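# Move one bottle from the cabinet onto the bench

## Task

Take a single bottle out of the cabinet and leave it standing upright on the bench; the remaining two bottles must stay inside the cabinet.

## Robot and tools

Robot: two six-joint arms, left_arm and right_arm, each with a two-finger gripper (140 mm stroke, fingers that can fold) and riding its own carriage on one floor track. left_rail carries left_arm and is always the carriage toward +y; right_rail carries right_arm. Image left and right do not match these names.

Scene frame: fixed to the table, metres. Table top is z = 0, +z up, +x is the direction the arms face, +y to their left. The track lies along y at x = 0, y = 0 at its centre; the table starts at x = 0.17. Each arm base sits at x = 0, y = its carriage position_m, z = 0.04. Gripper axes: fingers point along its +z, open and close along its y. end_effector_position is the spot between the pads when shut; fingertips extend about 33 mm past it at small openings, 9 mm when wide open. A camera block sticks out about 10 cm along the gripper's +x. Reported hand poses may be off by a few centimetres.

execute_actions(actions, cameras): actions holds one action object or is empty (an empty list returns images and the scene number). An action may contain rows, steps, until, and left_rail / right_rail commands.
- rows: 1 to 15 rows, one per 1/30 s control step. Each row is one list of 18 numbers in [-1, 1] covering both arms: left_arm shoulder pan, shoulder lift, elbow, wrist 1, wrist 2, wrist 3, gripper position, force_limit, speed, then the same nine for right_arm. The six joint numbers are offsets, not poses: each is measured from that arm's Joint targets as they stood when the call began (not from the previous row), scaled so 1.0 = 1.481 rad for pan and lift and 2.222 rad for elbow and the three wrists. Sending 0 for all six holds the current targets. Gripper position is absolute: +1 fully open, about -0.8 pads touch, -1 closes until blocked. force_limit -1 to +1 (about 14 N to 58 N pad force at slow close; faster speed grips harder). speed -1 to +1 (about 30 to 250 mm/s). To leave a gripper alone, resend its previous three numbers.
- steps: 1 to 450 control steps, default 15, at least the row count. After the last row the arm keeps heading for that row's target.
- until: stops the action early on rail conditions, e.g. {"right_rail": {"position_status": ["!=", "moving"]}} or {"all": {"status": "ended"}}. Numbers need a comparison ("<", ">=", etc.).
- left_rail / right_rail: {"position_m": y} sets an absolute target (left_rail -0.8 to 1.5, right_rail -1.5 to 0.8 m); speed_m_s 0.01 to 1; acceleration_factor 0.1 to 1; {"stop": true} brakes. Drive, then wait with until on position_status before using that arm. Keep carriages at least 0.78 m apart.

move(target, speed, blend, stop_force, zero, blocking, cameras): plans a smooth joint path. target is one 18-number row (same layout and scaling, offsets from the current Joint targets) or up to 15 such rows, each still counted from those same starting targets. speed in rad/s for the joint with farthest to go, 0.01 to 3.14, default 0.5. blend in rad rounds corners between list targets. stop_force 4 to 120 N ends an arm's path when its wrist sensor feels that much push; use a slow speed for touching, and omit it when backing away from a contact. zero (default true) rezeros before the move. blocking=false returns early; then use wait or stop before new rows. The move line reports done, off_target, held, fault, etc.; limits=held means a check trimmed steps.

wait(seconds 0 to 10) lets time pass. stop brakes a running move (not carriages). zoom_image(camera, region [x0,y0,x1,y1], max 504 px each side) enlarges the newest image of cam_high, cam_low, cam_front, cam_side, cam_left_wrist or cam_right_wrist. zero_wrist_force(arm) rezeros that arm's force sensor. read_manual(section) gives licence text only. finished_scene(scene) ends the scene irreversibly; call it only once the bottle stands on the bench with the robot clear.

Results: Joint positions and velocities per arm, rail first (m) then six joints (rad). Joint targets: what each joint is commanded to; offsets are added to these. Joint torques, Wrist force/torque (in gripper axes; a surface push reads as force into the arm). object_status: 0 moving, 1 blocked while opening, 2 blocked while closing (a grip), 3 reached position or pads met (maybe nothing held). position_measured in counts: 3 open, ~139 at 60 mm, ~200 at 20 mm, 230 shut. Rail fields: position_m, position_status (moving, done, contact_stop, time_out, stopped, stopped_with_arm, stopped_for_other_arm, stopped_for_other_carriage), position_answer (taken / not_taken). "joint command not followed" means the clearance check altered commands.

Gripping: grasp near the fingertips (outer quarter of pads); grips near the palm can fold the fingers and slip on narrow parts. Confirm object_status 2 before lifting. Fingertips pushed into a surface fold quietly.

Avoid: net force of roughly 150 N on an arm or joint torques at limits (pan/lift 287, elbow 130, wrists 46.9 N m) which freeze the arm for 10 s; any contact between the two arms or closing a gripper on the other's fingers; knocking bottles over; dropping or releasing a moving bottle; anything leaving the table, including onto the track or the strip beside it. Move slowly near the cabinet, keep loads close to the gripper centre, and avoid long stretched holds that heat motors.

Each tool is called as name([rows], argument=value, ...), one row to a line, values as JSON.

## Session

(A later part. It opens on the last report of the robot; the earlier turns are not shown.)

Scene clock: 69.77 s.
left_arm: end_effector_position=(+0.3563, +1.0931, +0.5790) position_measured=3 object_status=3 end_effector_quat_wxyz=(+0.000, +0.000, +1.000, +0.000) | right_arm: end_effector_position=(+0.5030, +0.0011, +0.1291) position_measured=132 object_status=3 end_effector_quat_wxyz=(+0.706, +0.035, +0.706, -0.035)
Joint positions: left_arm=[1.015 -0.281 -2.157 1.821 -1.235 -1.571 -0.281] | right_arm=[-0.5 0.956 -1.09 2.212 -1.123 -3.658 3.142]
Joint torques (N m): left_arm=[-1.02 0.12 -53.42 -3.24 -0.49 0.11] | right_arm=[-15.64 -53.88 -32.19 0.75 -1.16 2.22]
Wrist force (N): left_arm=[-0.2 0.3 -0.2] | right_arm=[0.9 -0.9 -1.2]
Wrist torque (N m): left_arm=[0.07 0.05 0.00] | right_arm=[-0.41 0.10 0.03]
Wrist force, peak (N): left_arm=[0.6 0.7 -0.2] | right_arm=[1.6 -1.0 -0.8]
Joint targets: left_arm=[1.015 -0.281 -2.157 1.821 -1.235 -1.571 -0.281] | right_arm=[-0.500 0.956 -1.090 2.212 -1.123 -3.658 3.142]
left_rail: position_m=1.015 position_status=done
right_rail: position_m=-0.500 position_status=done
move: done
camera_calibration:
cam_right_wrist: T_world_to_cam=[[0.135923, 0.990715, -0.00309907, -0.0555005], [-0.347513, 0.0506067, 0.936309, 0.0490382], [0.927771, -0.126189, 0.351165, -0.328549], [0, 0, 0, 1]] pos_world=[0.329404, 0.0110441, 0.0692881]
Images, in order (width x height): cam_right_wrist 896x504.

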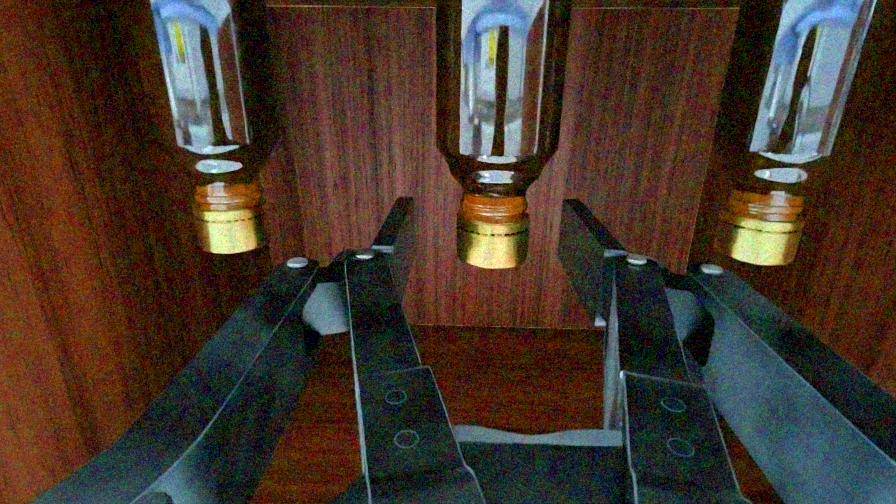

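move(target=[0,0,0,0,0,0,1,1,1,-0.0045,0.0004,-0.0006,0.0003,-0.0030,0,-0.03,-1,-1], speed=0.1)

execute_actions([
  {"rows":[[0,0,0,0,0,0,1,1,1,0,0,0,0,0,0,-1,-0.1,-1]],"steps":110},
], cameras=["cam_right_wrist"])

Scene clock: 71.27 s.
left_arm: end_effector_position=(+0.3563, +1.0931, +0.5790) position_measured=3 object_status=3 end_effector_quat_wxyz=(+0.000, +0.000, +1.000, +0.000) | right_arm: end_effector_position=(+0.5069, +0.0006, +0.1291) position_measured=132 object_status=3 end_effector_quat_wxyz=(+0.706, +0.035, +0.706, -0.035)
Joint positions: left_arm=[1.015 -0.281 -2.157 1.821 -1.235 -1.571 -0.281] | right_arm=[-0.5 0.95 -1.089 2.211 -1.122 -3.665 3.142]
Joint torques (N m): left_arm=[0.23 0.63 -53.09 -3.37 -0.63 0.1] | right_arm=[-16.29 -51.81 -30.64 0.25 -1.56 1.98]
Wrist force (N): left_arm=[-0.1 0.6 -0.2] | right_arm=[0.7 -0.9 -1.0]
Wrist torque (N m): left_arm=[0.12 0.02 0.00] | right_arm=[-0.38 0.14 0.03]
Wrist force, peak (N): left_arm=[0.0 0.8 0.2] | right_arm=[1.0 -1.2 -1.1]
Joint targets: left_arm=[1.015 -0.281 -2.157 1.821 -1.235 -1.571 -0.281] | right_arm=[-0.500 0.949 -1.089 2.211 -1.122 -3.665 3.142]
left_rail: position_m=1.015 position_status=done
right_rail: position_m=-0.500 position_status=done
move: done

Scene clock: 75.13 s.
left_arm: end_effector_position=(+0.3563, +1.0931, +0.5790) position_measured=3 object_status=3 end_effector_quat_wxyz=(+0.000, +0.000, +1.000, +0.000) | right_arm: end_effector_position=(+0.5070, +0.0006, +0.1291) position_measured=252 object_status=3 end_effector_quat_wxyz=(+0.706, +0.035, +0.706, -0.035)
Joint positions: left_arm=[1.015 -0.281 -2.157 1.821 -1.235 -1.571 -0.281] | right_arm=[-0.5 0.949 -1.089 2.211 -1.122 -3.665 3.142]
Joint torques (N m): left_arm=[0.17 1.33 -53.6 -3.13 -0.48 0.13] | right_arm=[-9.59 -74.13 -13.9 -3.18 1.25 1.85]
Wrist force (N): left_arm=[-0.1 0.1 0.1] | right_arm=[0.6 -0.4 -0.4]
Wrist torque (N m): left_arm=[0.01 0.03 0.00] | right_arm=[-0.27 0.15 0.03]
Wrist force, peak (N): left_arm=[-0.4 0.6 -0.6] | right_arm=[-4.1 0.0 0.7]
Joint targets: left_arm=[1.015 -0.281 -2.157 1.821 -1.235 -1.571 -0.281] | right_arm=[-0.500 0.949 -1.089 2.211 -1.122 -3.665 3.142]
left_rail: position_m=1.015 position_status=done
right_rail: position_m=-0.500 position_status=done
camera_calibration:
cam_right_wrist: T_world_to_cam=[[0.135981, 0.990707, -0.00297144, -0.0555765], [-0.347521, 0.0505078, 0.936311, 0.0504568], [0.92776, -0.126288, 0.35116, -0.332319], [0, 0, 0, 1]] pos_world=[0.333404, 0.0105438, 0.0692886]
Images, in order (width x height): cam_right_wrist 896x504.

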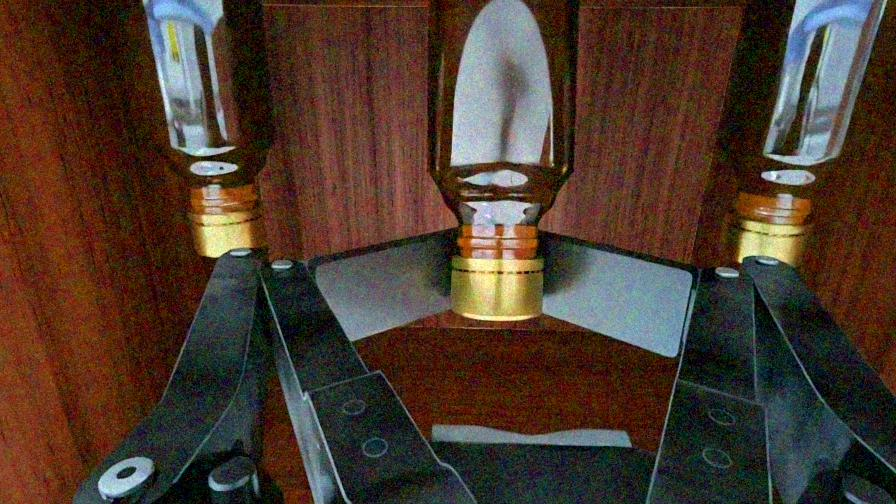

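execute_actions([
  {"rows":[[0,0,0,0,0,0,1,1,1,0,0,0,0,0,0,0,-1,-1]],"steps":75},
], cameras=["cam_right_wrist"])

Scene clock: 78.30 s.
left_arm: end_effector_position=(+0.3563, +1.0931, +0.5790) position_measured=3 object_status=3 end_effector_quat_wxyz=(+0.000, +0.000, +1.000, +0.000) | right_arm: end_effector_position=(+0.5070, +0.0005, +0.1291) position_measured=129 object_status=0 end_effector_quat_wxyz=(+0.706, +0.035, +0.706, -0.035)
Joint positions: left_arm=[1.015 -0.281 -2.157 1.821 -1.235 -1.571 -0.281] | right_arm=[-0.5 0.949 -1.089 2.211 -1.122 -3.665 3.142]
Joint torques (N m): left_arm=[0.12 -0.47 -53.6 -3.21 -0.6 -0.01] | right_arm=[2.91 -75.67 -13.92 -2.38 1.37 2.34]
Wrist force (N): left_arm=[0.4 0.1 0.1] | right_arm=[0.7 -0.2 -0.7]
Wrist torque (N m): left_arm=[0.04 -0.09 0.00] | right_arm=[-0.22 0.15 0.03]
Wrist force, peak (N): left_arm=[-0.5 0.7 -0.2] | right_arm=[3.9 -0.9 -0.6]
Joint targets: left_arm=[1.015 -0.281 -2.157 1.821 -1.235 -1.571 -0.281] | right_arm=[-0.500 0.949 -1.089 2.211 -1.122 -3.665 3.142]
left_rail: position_m=1.015 position_status=done
right_rail: position_m=-0.500 position_status=done
camera_calibration:
cam_right_wrist: T_world_to_cam=[[0.135981, 0.990707, -0.00297144, -0.0555765], [-0.347521, 0.0505078, 0.936311, 0.0504568], [0.92776, -0.126288, 0.35116, -0.332319], [0, 0, 0, 1]] pos_world=[0.333404, 0.0105438, 0.0692886]
Images, in order (width x height): cam_right_wrist 896x504.

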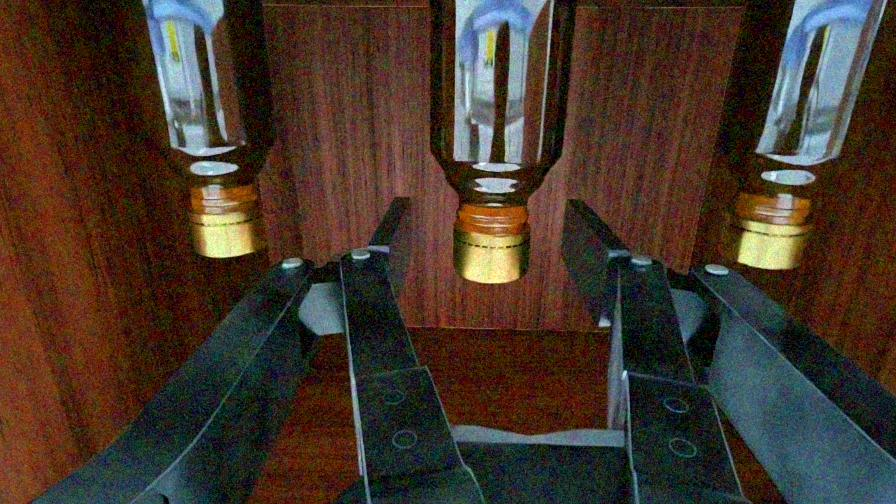

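move(target=[0,0,0,0,0,0,1,1,1,0.0259,-0.0025,0.0036,-0.0019,0.0173,0,0,-1,-1], speed=0.1)

execute_actions([
  {"rows":[[0,0,0,0,0,0,1,1,1,0,0,0,0,0,0,-1,-0.1,-1]],"steps":90},
], cameras=["cam_right_wrist"])

Scene clock: 80.93 s.
left_arm: end_effector_position=(+0.3563, +1.0931, +0.5790) position_measured=3 object_status=3 end_effector_quat_wxyz=(+0.000, +0.000, +1.000, +0.000) | right_arm: end_effector_position=(+0.4842, +0.0030, +0.1291) position_measured=129 object_status=3 end_effector_quat_wxyz=(+0.706, +0.035, +0.706, -0.035)
Joint positions: left_arm=[1.015 -0.281 -2.157 1.821 -1.235 -1.571 -0.281] | right_arm=[-0.5 0.988 -1.093 2.219 -1.126 -3.627 3.142]
Joint torques (N m): left_arm=[-0.09 0.13 -53.7 -3.22 -0.54 -0.09] | right_arm=[13.56 -80.21 -9.22 -3.75 2.19 1.6]
Wrist force (N): left_arm=[0.6 0.0 -0.1] | right_arm=[0.8 -0.7 -0.7]
Wrist torque (N m): left_arm=[0.01 -0.13 0.01] | right_arm=[-0.35 0.10 0.03]
Wrist force, peak (N): left_arm=[0.1 0.8 -0.5] | right_arm=[1.0 -0.9 -1.4]
Joint targets: left_arm=[1.015 -0.281 -2.157 1.821 -1.235 -1.571 -0.281] | right_arm=[-0.500 0.988 -1.093 2.219 -1.126 -3.627 3.142]
left_rail: position_m=1.015 position_status=done
right_rail: position_m=-0.500 position_status=done
move: done

Scene clock: 84.13 s.
left_arm: end_effector_position=(+0.3563, +1.0931, +0.5790) position_measured=3 object_status=3 end_effector_quat_wxyz=(+0.000, +0.000, +1.000, +0.000) | right_arm: end_effector_position=(+0.4841, +0.0031, +0.1291) position_measured=188 object_status=2 end_effector_quat_wxyz=(+0.706, +0.035, +0.706, -0.035)
Joint positions: left_arm=[1.015 -0.281 -2.157 1.821 -1.235 -1.571 -0.281] | right_arm=[-0.5 0.988 -1.093 2.219 -1.126 -3.627 3.142]
Joint torques (N m): left_arm=[-0.32 -0.59 -53.85 -2.99 -0.43 -0.07] | right_arm=[16.53 -76.54 -10.88 -3.47 0.17 1.54]
Wrist force (N): left_arm=[-0.3 -0.2 -0.2] | right_arm=[0.2 -0.7 -1.3]
Wrist torque (N m): left_arm=[-0.03 0.06 0.00] | right_arm=[-0.27 0.13 0.05]
Wrist force, peak (N): left_arm=[-0.1 1.0 -0.3] | right_arm=[1.2 -0.7 -1.1]
Joint targets: left_arm=[1.015 -0.281 -2.157 1.821 -1.235 -1.571 -0.281] | right_arm=[-0.500 0.988 -1.093 2.219 -1.126 -3.627 3.142]
left_rail: position_m=1.015 position_status=done
right_rail: position_m=-0.500 position_status=done
camera_calibration:
cam_right_wrist: T_world_to_cam=[[0.13602, 0.990701, -0.00307652, -0.0549444], [-0.347507, 0.0506191, 0.93631, 0.0423668], [0.92776, -0.126288, 0.351161, -0.310757], [0, 0, 0, 1]] pos_world=[0.310504, 0.0130441, 0.0692882]
Images, in order (width x height): cam_right_wrist 896x504.

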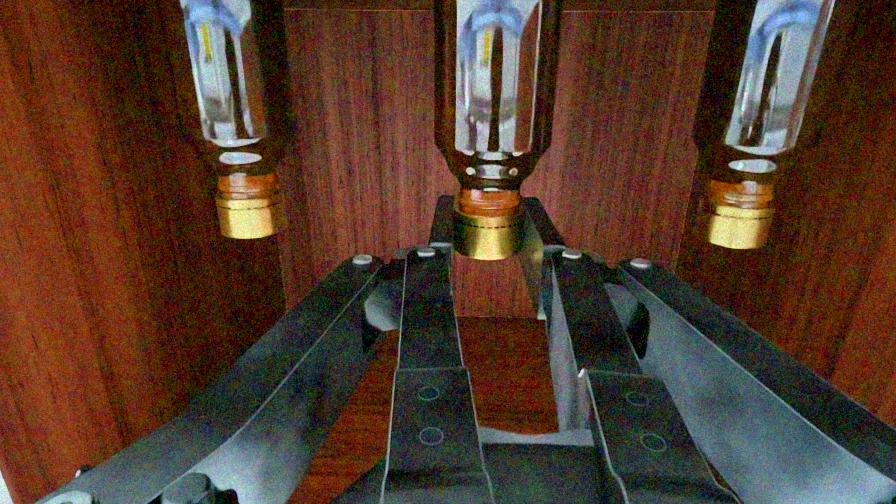

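execute_actions([
  {"rows":[[0,0,0,0,0,0,1,1,1,0,0,0,0,0,0,-0.2,-1,-1]],"steps":30},
])

move(target=[0,0,0,0,0,0,1,1,1,0.0135,-0.0013,0.0019,-0.0010,0.0090,0,-0.2,-1,-1], speed=0.1)

execute_actions([
  {"rows":[[0,0,0,0,0,0,1,1,1,0,0,0,0,0,0,-1,-0.1,-1]],"steps":75},
], cameras=["cam_right_wrist"])

Scene clock: 95.20 s.
left_arm: end_effector_position=(+0.3563, +1.0931, +0.5790) position_measured=3 object_status=3 end_effector_quat_wxyz=(+0.000, +0.000, +1.000, +0.000) | right_arm: end_effector_position=(+0.4841, +0.0031, +0.1291) position_measured=154 object_status=3 end_effector_quat_wxyz=(+0.706, +0.035, +0.706, -0.035)
Joint positions: left_arm=[1.015 -0.281 -2.157 1.821 -1.235 -1.571 -0.281] | right_arm=[-0.5 0.988 -1.093 2.219 -1.126 -3.627 3.142]
Joint torques (N m): left_arm=[1.09 0.69 -53.83 -3 -0.67 -0.07] | right_arm=[11.79 -75.62 -16.55 -1.74 -1.07 1.07]
Wrist force (N): left_arm=[0.0 0.3 -0.2] | right_arm=[0.7 -0.6 -0.7]
Wrist torque (N m): left_arm=[0.07 0.00 0.00] | right_arm=[-0.34 0.14 0.03]
Wrist force, peak (N): left_arm=[-0.5 0.4 -0.8] | right_arm=[0.6 -1.3 -1.4]
Joint targets: left_arm=[1.015 -0.281 -2.157 1.821 -1.235 -1.571 -0.281] | right_arm=[-0.500 0.988 -1.093 2.219 -1.126 -3.627 3.142]
left_rail: position_m=1.015 position_status=done
right_rail: position_m=-0.500 position_status=done

Scene clock: 96.00 s.
left_arm: end_effector_position=(+0.3563, +1.0931, +0.5790) position_measured=3 object_status=3 end_effector_quat_wxyz=(+0.000, +0.000, +1.000, +0.000) | right_arm: end_effector_position=(+0.4722, +0.0039, +0.1290) position_measured=154 object_status=3 end_effector_quat_wxyz=(+0.706, +0.035, +0.706, -0.035)
Joint positions: left_arm=[1.015 -0.281 -2.157 1.821 -1.235 -1.571 -0.281] | right_arm=[-0.5 1.008 -1.095 2.223 -1.128 -3.607 3.142]
Joint torques (N m): left_arm=[-0.11 1.7 -54 -3.06 -0.66 0.02] | right_arm=[14.29 -78.76 -7.28 -3.68 2 1.13]
Wrist force (N): left_arm=[0.2 0.0 -0.4] | right_arm=[1.0 -0.5 -0.5]
Wrist torque (N m): left_arm=[0.00 -0.04 0.01] | right_arm=[-0.31 0.06 0.03]
Wrist force, peak (N): left_arm=[0.2 0.5 -0.5] | right_arm=[1.2 -0.2 -1.4]
Joint targets: left_arm=[1.015 -0.281 -2.157 1.821 -1.235 -1.571 -0.281] | right_arm=[-0.500 1.008 -1.095 2.223 -1.128 -3.607 3.142]
left_rail: position_m=1.015 position_status=done
right_rail: position_m=-0.500 position_status=done
move: done

Scene clock: 98.70 s.
left_arm: end_effector_position=(+0.3563, +1.0931, +0.5790) position_measured=3 object_status=3 end_effector_quat_wxyz=(+0.000, +0.000, +1.000, +0.000) | right_arm: end_effector_position=(+0.4721, +0.0039, +0.1290) position_measured=188 object_status=2 end_effector_quat_wxyz=(+0.706, +0.035, +0.706, -0.035)
Joint positions: left_arm=[1.015 -0.281 -2.157 1.821 -1.235 -1.571 -0.281] | right_arm=[-0.5 1.008 -1.095 2.223 -1.128 -3.607 3.142]
Joint torques (N m): left_arm=[-0.37 0.41 -53.97 -2.85 -0.55 -0.03] | right_arm=[11.58 -76.34 -8.63 -1.68 2 0.79]
Wrist force (N): left_arm=[0.5 0.5 0.1] | right_arm=[0.7 0.5 -0.7]
Wrist torque (N m): left_arm=[0.11 -0.10 0.00] | right_arm=[-0.32 0.09 0.11]
Wrist force, peak (N): left_arm=[0.0 0.6 -0.6] | right_arm=[0.9 0.7 -1.9]
Joint targets: left_arm=[1.015 -0.281 -2.157 1.821 -1.235 -1.571 -0.281] | right_arm=[-0.500 1.008 -1.095 2.223 -1.128 -3.607 3.142]
left_rail: position_m=1.015 position_status=done
right_rail: position_m=-0.500 position_status=done
camera_calibration:
cam_right_wrist: T_world_to_cam=[[0.13602, 0.990701, -0.00307589, -0.0542038], [-0.347507, 0.0506184, 0.93631, 0.0381512], [0.92776, -0.126288, 0.351161, -0.299511], [0, 0, 0, 1]] pos_world=[0.298504, 0.0139441, 0.0692882]
Images, in order (width x height): cam_right_wrist 896x504.

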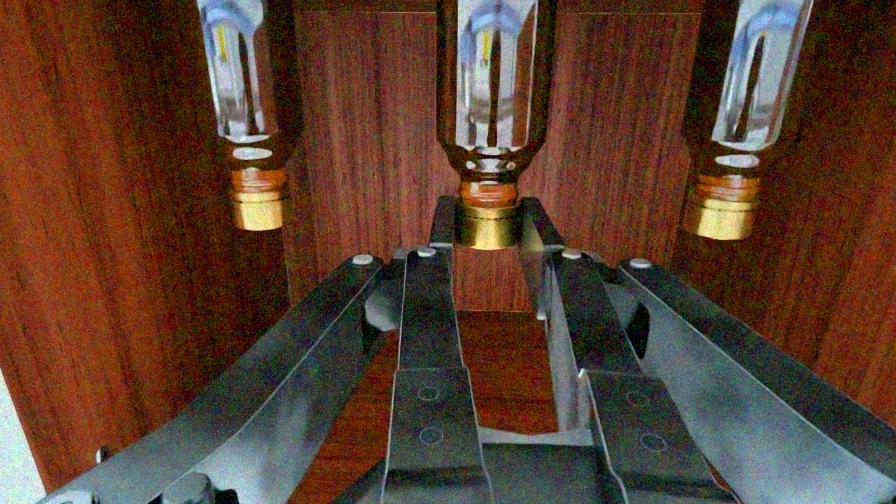

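execute_actions([
  {"rows":[[0,0,0,0,0,0,1,1,1,0,0,0,0,0,0,-0.98,0.1,-1]],"steps":20},
])

zero_wrist_force(arm="right_arm")

move(target=[0,0,0,0,0,0,1,1,1,0,-0.0369,-0.0022,0.0268,0,0,-0.98,0.1,-1], speed=0.1, cameras=["cam_right_wrist"])

Scene clock: 100.90 s.
left_arm: end_effector_position=(+0.3563, +1.0931, +0.5790) position_measured=3 object_status=3 end_effector_quat_wxyz=(+0.000, +0.000, +1.000, +0.000) | right_arm: end_effector_position=(+0.4721, +0.0039, +0.1290) position_measured=190 object_status=2 end_effector_quat_wxyz=(+0.706, +0.035, +0.706, -0.035)
Joint positions: left_arm=[1.015 -0.281 -2.157 1.821 -1.235 -1.571 -0.281] | right_arm=[-0.5 1.008 -1.095 2.223 -1.128 -3.607 3.142]
Joint torques (N m): left_arm=[-0.69 0.86 -53.88 -2.97 -0.69 -0.1] | right_arm=[4.25 -75.39 -9.23 -1.13 1.77 0.73]
Wrist force (N): left_arm=[0.0 0.4 0.3] | right_arm=[-0.2 0.5 -1.4]
Wrist torque (N m): left_arm=[0.09 0.01 0.00] | right_arm=[-0.29 0.14 0.11]
Wrist force, peak (N): left_arm=[-0.2 0.8 -0.5] | right_arm=[-0.3 0.1 -2.3]
Joint targets: left_arm=[1.015 -0.281 -2.157 1.821 -1.235 -1.571 -0.281] | right_arm=[-0.500 1.008 -1.095 2.223 -1.128 -3.607 3.142]
left_rail: position_m=1.015 position_status=done
right_rail: position_m=-0.500 position_status=done

Wrist force sensor zeroed.

Scene clock: 101.93 s.
left_arm: end_effector_position=(+0.3563, +1.0931, +0.5790) position_measured=3 object_status=3 end_effector_quat_wxyz=(+0.000, +0.000, +1.000, +0.000) | right_arm: end_effector_position=(+0.4722, +0.0041, +0.1589) position_measured=190 object_status=2 end_effector_quat_wxyz=(+0.706, +0.035, +0.706, -0.035)
Joint positions: left_arm=[1.015 -0.281 -2.157 1.821 -1.235 -1.571 -0.281] | right_arm=[-0.5 1.008 -1.15 2.218 -1.069 -3.607 3.142]
Joint torques (N m): left_arm=[0.08 0.94 -53.93 -2.85 -0.61 0.03] | right_arm=[2.69 -74.76 -33.79 0.29 1.08 0.07]
Wrist force (N, zeroed by zero_wrist_force on right_arm): left_arm=[-0.1 0.3 -0.1] | right_arm=[3.7 -0.8 0.6]
Wrist torque (N m, zeroed by zero_wrist_force on right_arm): left_arm=[0.07 0.03 0.00] | right_arm=[0.01 0.01 -0.09]
Wrist force, peak (N, zeroed by zero_wrist_force on right_arm): left_arm=[0.5 0.5 -0.2] | right_arm=[4.4 -0.9 0.5]
Joint targets: left_arm=[1.015 -0.281 -2.157 1.821 -1.235 -1.571 -0.281] | right_arm=[-0.500 1.008 -1.150 2.218 -1.069 -3.607 3.142]
left_rail: position_m=1.015 position_status=done
right_rail: position_m=-0.500 position_status=done
move: done
camera_calibration:
cam_right_wrist: T_world_to_cam=[[0.13602, 0.990701, -0.00307589, -0.0542245], [-0.347507, 0.0506184, 0.93631, 0.0101852], [0.92776, -0.126288, 0.351161, -0.31009], [0, 0, 0, 1]] pos_world=[0.298604, 0.0140441, 0.0991882]
Images, in order (width x height): cam_right_wrist 896x504.

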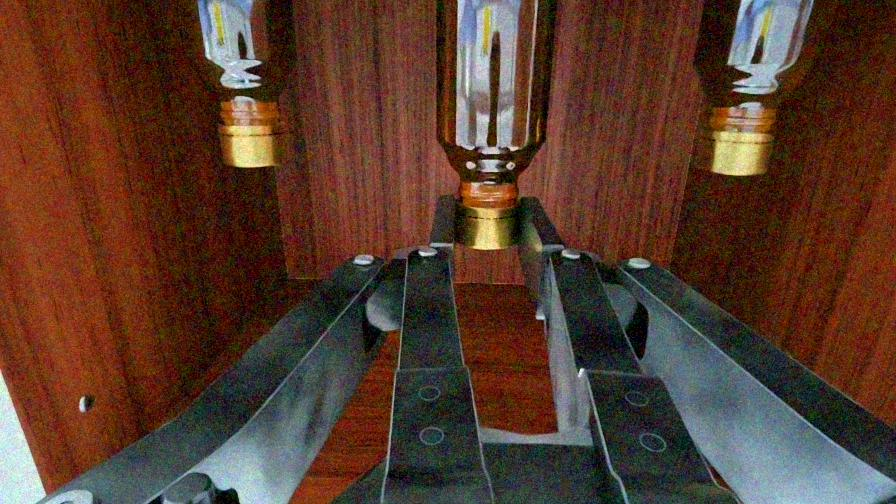

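move(target=[0,0,0,0,0,0,1,1,1,0.1805,-0.0011,0.0014,-0.0007,0.1204,0,-0.98,0.1,-1], speed=0.12, cameras=["cam_right_wrist","cam_side","cam_low"])

Scene clock: 105.07 s.
left_arm: end_effector_position=(+0.3563, +1.0931, +0.5790) position_measured=3 object_status=3 end_effector_quat_wxyz=(+0.000, +0.000, +1.000, +0.000) | right_arm: end_effector_position=(+0.3251, +0.0185, +0.1590) position_measured=190 object_status=2 end_effector_quat_wxyz=(+0.706, +0.035, +0.706, -0.035)
Joint positions: left_arm=[1.015 -0.281 -2.157 1.821 -1.235 -1.571 -0.281] | right_arm=[-0.5 1.275 -1.151 2.221 -1.07 -3.339 3.142]
Joint torques (N m): left_arm=[0.05 0.16 -54.56 -2.8 -0.48 -0.15] | right_arm=[19.46 -77.17 -12.96 -2.81 2.23 0.67]
Wrist force (N, zeroed by zero_wrist_force on right_arm): left_arm=[0.2 0.4 -0.4] | right_arm=[3.7 -0.8 0.8]
Wrist torque (N m, zeroed by zero_wrist_force on right_arm): left_arm=[0.10 -0.04 0.01] | right_arm=[0.02 -0.02 -0.05]
Wrist force, peak (N, zeroed by zero_wrist_force on right_arm): left_arm=[0.0 0.3 -0.9] | right_arm=[4.0 -1.5 1.6]
Joint targets: left_arm=[1.015 -0.281 -2.157 1.821 -1.235 -1.571 -0.281] | right_arm=[-0.500 1.275 -1.151 2.221 -1.070 -3.339 3.142]
left_rail: position_m=1.015 position_status=done
right_rail: position_m=-0.500 position_status=done
move: done
camera_calibration:
cam_right_wrist: T_world_to_cam=[[0.136111, 0.990689, -0.0030418, -0.0485979], [-0.347415, 0.0506065, 0.936345, -0.0417777], [0.92778, -0.12639, 0.351068, -0.171813], [0, 0, 0, 1]] pos_world=[0.151505, 0.0285441, 0.0992886]
Images, in order (width x height): cam_low 896x504, cam_side 896x504, cam_right_wrist 896x504.

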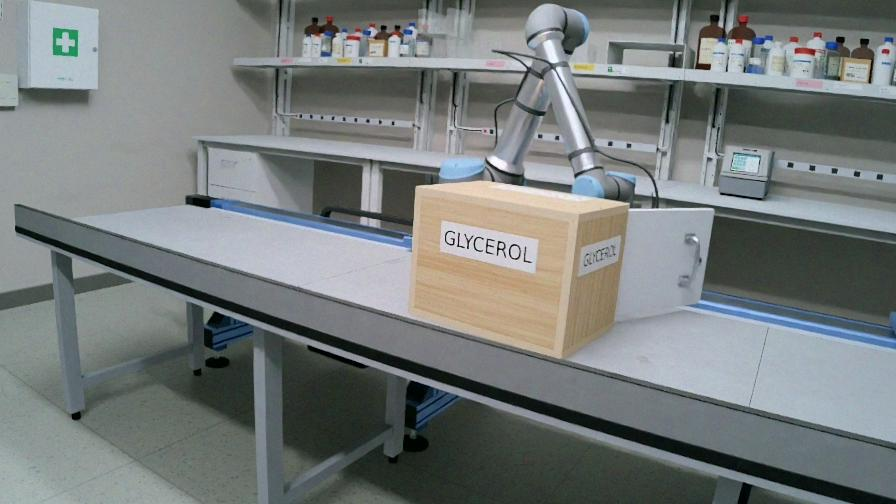

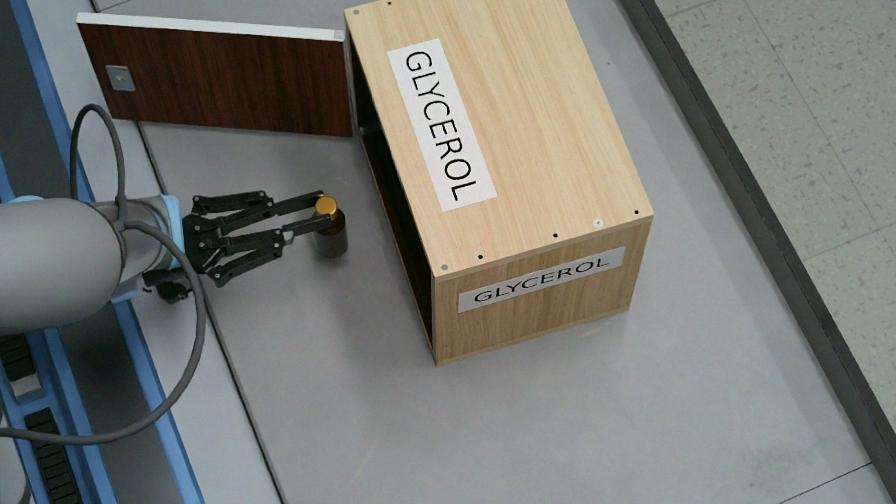

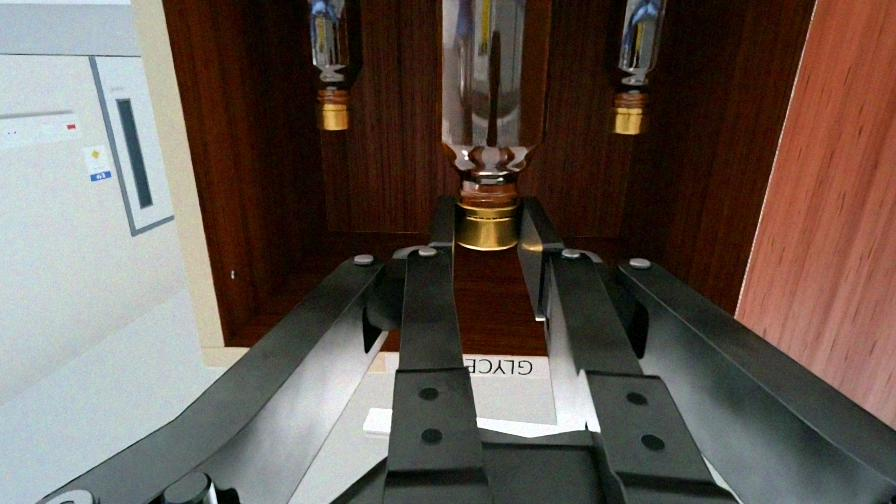

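move(target=[0,0,0,0,0,0,1,1,1,0,0.0648,0.0029,-0.0461,0,0,-0.98,0.1,-1], speed=0.04, stop_force=5, cameras=["cam_right_wrist","cam_side"])

Scene clock: 109.23 s.
left_arm: end_effector_position=(+0.3563, +1.0931, +0.5790) position_measured=3 object_status=3 end_effector_quat_wxyz=(+0.000, +0.000, +1.000, +0.000) | right_arm: end_effector_position=(+0.3249, +0.0185, +0.1105) position_measured=190 object_status=2 end_effector_quat_wxyz=(+0.706, +0.035, +0.706, -0.035)
Joint positions: left_arm=[1.015 -0.281 -2.157 1.821 -1.235 -1.571 -0.281] | right_arm=[-0.5 1.275 -1.062 2.228 -1.166 -3.339 3.142]
Joint torques (N m): left_arm=[-0.7 0.03 -54.58 -2.82 -0.64 0.11] | right_arm=[14.2 -81.15 -25.71 1.63 -1.3 0.76]
Wrist force (N, zeroed by zero_wrist_force on right_arm): left_arm=[0.3 0.3 0.0] | right_arm=[3.2 -0.3 0.2]
Wrist torque (N m, zeroed by zero_wrist_force on right_arm): left_arm=[0.07 -0.06 0.01] | right_arm=[0.18 0.08 -0.05]
Wrist force, peak (N, zeroed by zero_wrist_force on right_arm): left_arm=[0.6 0.6 -0.6] | right_arm=[-32.0 -4.9 -1.3]
Joint targets: left_arm=[1.015 -0.281 -2.157 1.821 -1.235 -1.571 -0.281] | right_arm=[-0.500 1.275 -1.062 2.227 -1.166 -3.339 3.142]
left_rail: position_m=1.015 position_status=done
right_rail: position_m=-0.500 position_status=done
move: contact (right_arm)
camera_calibration:
cam_right_wrist: T_world_to_cam=[[0.136111, 0.990689, -0.0030418, -0.0487318], [-0.347415, 0.0506065, 0.936345, 0.00360028], [0.92778, -0.12639, 0.351068, -0.154693], [0, 0, 0, 1]] pos_world=[0.151405, 0.0285441, 0.0507886]
Images, in order (width x height): cam_side 896x504, cam_right_wrist 896x504.

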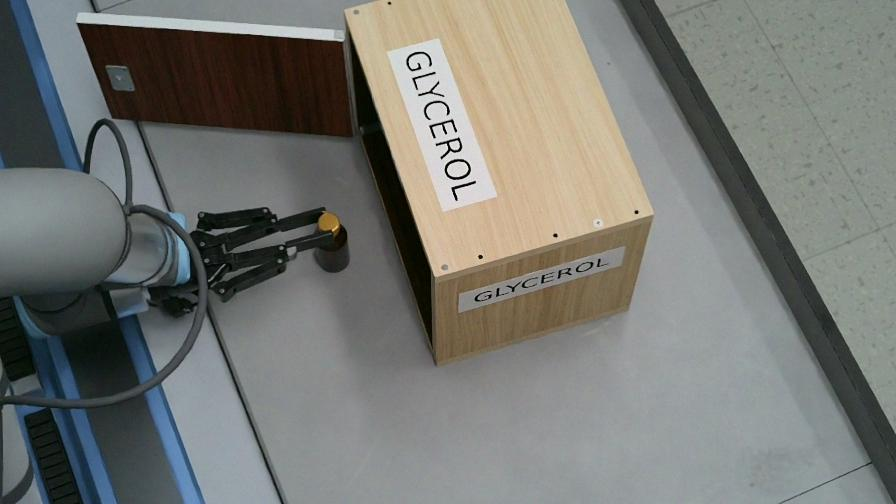

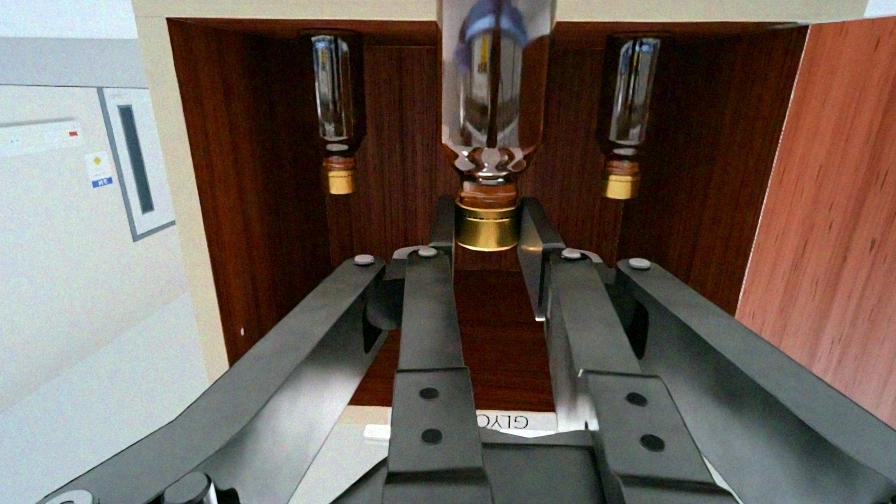

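move(target=[0,0,0,0,0,0,1,1,1,0,0.0019,0.0001,-0.0013,0,0,-0.98,0.1,-1], speed=0.01, stop_force=4)

Scene clock: 110.97 s.
left_arm: end_effector_position=(+0.3563, +1.0931, +0.5790) position_measured=3 object_status=3 end_effector_quat_wxyz=(+0.000, +0.000, +1.000, +0.000) | right_arm: end_effector_position=(+0.3250, +0.0185, +0.1103) position_measured=190 object_status=2 end_effector_quat_wxyz=(+0.706, +0.035, +0.706, -0.035)
Joint positions: left_arm=[1.015 -0.281 -2.157 1.821 -1.235 -1.571 -0.281] | right_arm=[-0.5 1.275 -1.061 2.227 -1.167 -3.339 3.142]
Joint torques (N m): left_arm=[0.24 0.53 -54.35 -2.64 -0.54 -0.12] | right_arm=[10.76 -78.1 -24.03 1.84 -1.12 0.28]
Wrist force (N, zeroed by zero_wrist_force on right_arm): left_arm=[0.0 0.3 0.2] | right_arm=[-1.8 -0.4 -0.5]
Wrist torque (N m, zeroed by zero_wrist_force on right_arm): left_arm=[0.07 0.01 0.00] | right_arm=[0.26 -0.18 0.01]
Wrist force, peak (N, zeroed by zero_wrist_force on right_arm): left_arm=[0.5 0.4 -0.7] | right_arm=[-5.9 -1.6 -0.3]
Joint targets: left_arm=[1.015 -0.281 -2.157 1.821 -1.235 -1.571 -0.281] | right_arm=[-0.500 1.275 -1.061 2.227 -1.167 -3.339 3.142]
left_rail: position_m=1.015 position_status=done
right_rail: position_m=-0.500 position_status=done
move: contact (right_arm)

execute_actions([
  {"rows":[[0,0,0,0,0,0,1,1,1,0,0,0,0,0,0,-0.1,-1,-1]],"steps":50},
], cameras=["cam_right_wrist"])

Scene clock: 113.43 s.
left_arm: end_effector_position=(+0.3563, +1.0931, +0.5790) position_measured=3 object_status=3 end_effector_quat_wxyz=(+0.000, +0.000, +1.000, +0.000) | right_arm: end_effector_position=(+0.3250, +0.0185, +0.1103) position_measured=141 object_status=3 end_effector_quat_wxyz=(+0.706, +0.035, +0.706, -0.035)
Joint positions: left_arm=[1.015 -0.281 -2.157 1.821 -1.235 -1.571 -0.281] | right_arm=[-0.5 1.275 -1.061 2.227 -1.167 -3.339 3.142]
Joint torques (N m): left_arm=[-0.23 0.17 -55.12 -2.71 -0.52 -0.05] | right_arm=[12.3 -75.33 -24.11 0.95 -1.65 0.68]
Wrist force (N, zeroed by zero_wrist_force on right_arm): left_arm=[0.1 0.2 -0.4] | right_arm=[1.1 -0.5 -0.1]
Wrist torque (N m, zeroed by zero_wrist_force on right_arm): left_arm=[0.05 -0.02 0.01] | right_arm=[0.14 -0.11 -0.05]
Wrist force, peak (N, zeroed by zero_wrist_force on right_arm): left_arm=[0.5 0.4 -0.5] | right_arm=[-2.2 -1.0 -0.3]
Joint targets: left_arm=[1.015 -0.281 -2.157 1.821 -1.235 -1.571 -0.281] | right_arm=[-0.500 1.275 -1.061 2.227 -1.167 -3.339 3.142]
left_rail: position_m=1.015 position_status=done
right_rail: position_m=-0.500 position_status=done
camera_calibration:
cam_right_wrist: T_world_to_cam=[[0.136204, 0.990676, -0.0030063, -0.0487482], [-0.347497, 0.0506172, 0.936314, 0.00389497], [0.927736, -0.126485, 0.351152, -0.154583], [0, 0, 0, 1]] pos_world=[0.151405, 0.0285442, 0.0504885]
Images, in order (width x height): cam_right_wrist 896x504.

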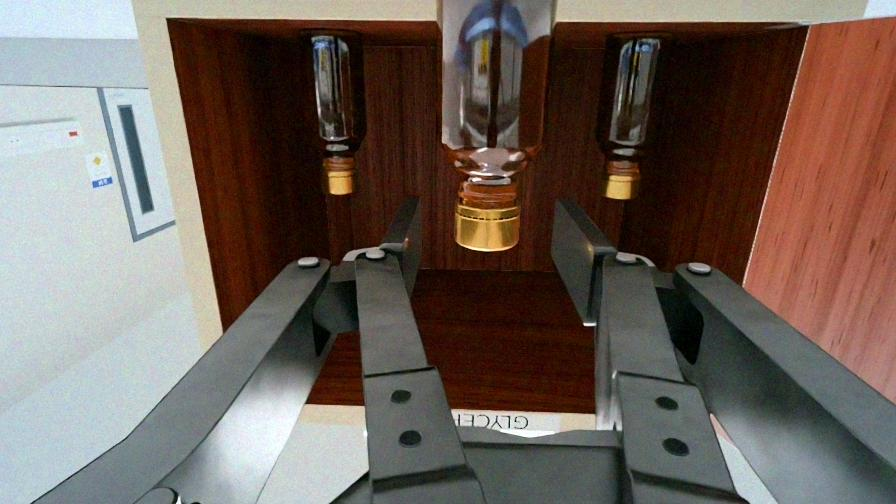

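move(target=[0,0,0,0,0,0,1,1,1,0.0763,-0.0061,-0.0099,0.0142,0.0505,0,-0.1,-1,-1], speed=0.15, cameras=["cam_side","cam_right_wrist"])

Scene clock: 114.93 s.
left_arm: end_effector_position=(+0.3563, +1.0931, +0.5790) position_measured=3 object_status=3 end_effector_quat_wxyz=(+0.000, +0.000, +1.000, +0.000) | right_arm: end_effector_position=(+0.2650, +0.0248, +0.1202) position_measured=141 object_status=3 end_effector_quat_wxyz=(+0.706, +0.034, +0.706, -0.035)
Joint positions: left_arm=[1.015 -0.281 -2.157 1.821 -1.235 -1.571 -0.281] | right_arm=[-0.5 1.388 -1.07 2.206 -1.135 -3.227 3.142]
Joint torques (N m): left_arm=[0.06 0.23 -54.51 -2.8 -0.5 -0.24] | right_arm=[12.01 -81.22 -30.18 2.13 2.93 0.39]
Wrist force (N, zeroed by zero_wrist_force on right_arm): left_arm=[0.1 0.3 -0.2] | right_arm=[0.1 0.3 -0.4]
Wrist torque (N m, zeroed by zero_wrist_force on right_arm): left_arm=[0.07 -0.02 0.00] | right_arm=[0.26 0.15 -0.05]
Wrist force, peak (N, zeroed by zero_wrist_force on right_arm): left_arm=[0.3 0.7 -0.4] | right_arm=[1.3 -0.5 1.0]
Joint targets: left_arm=[1.015 -0.281 -2.157 1.821 -1.235 -1.571 -0.281] | right_arm=[-0.500 1.388 -1.070 2.205 -1.135 -3.227 3.142]
left_rail: position_m=1.015 position_status=done
right_rail: position_m=-0.500 position_status=done
move: done
camera_calibration:
cam_right_wrist: T_world_to_cam=[[0.13531, 0.990797, -0.00346479, -0.0464838], [-0.347411, 0.0507192, 0.93634, -0.0265458], [0.927899, -0.125493, 0.351076, -0.101664], [0, 0, 0, 1]] pos_world=[0.0914018, 0.0346443, 0.0603868]
Images, in order (width x height): cam_side 896x504, cam_right_wrist 896x504.

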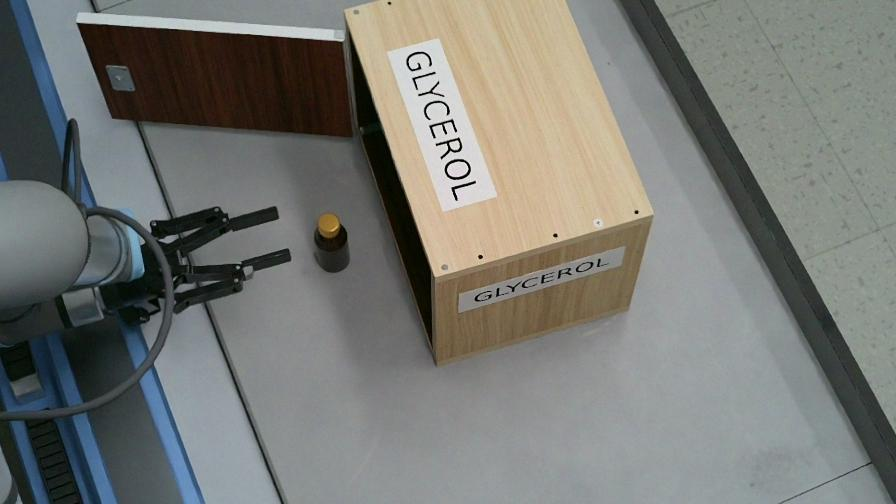

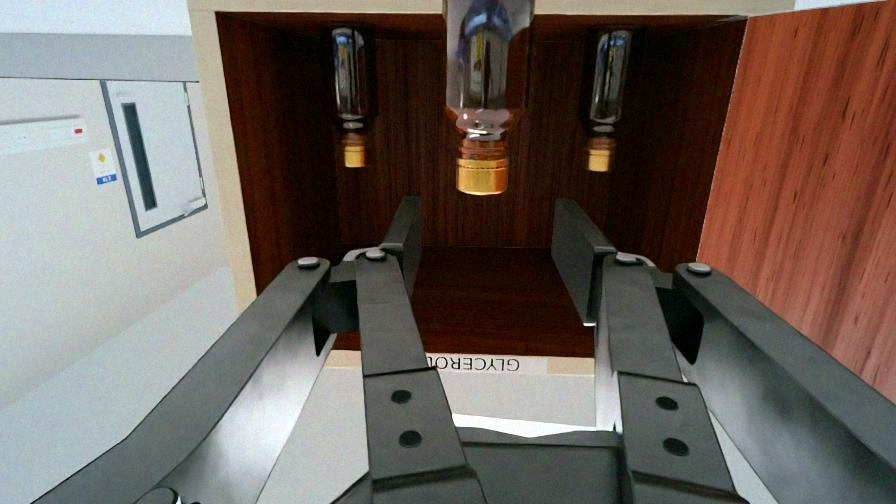

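finished_scene(scene=1)

The scene is finished: the task was done.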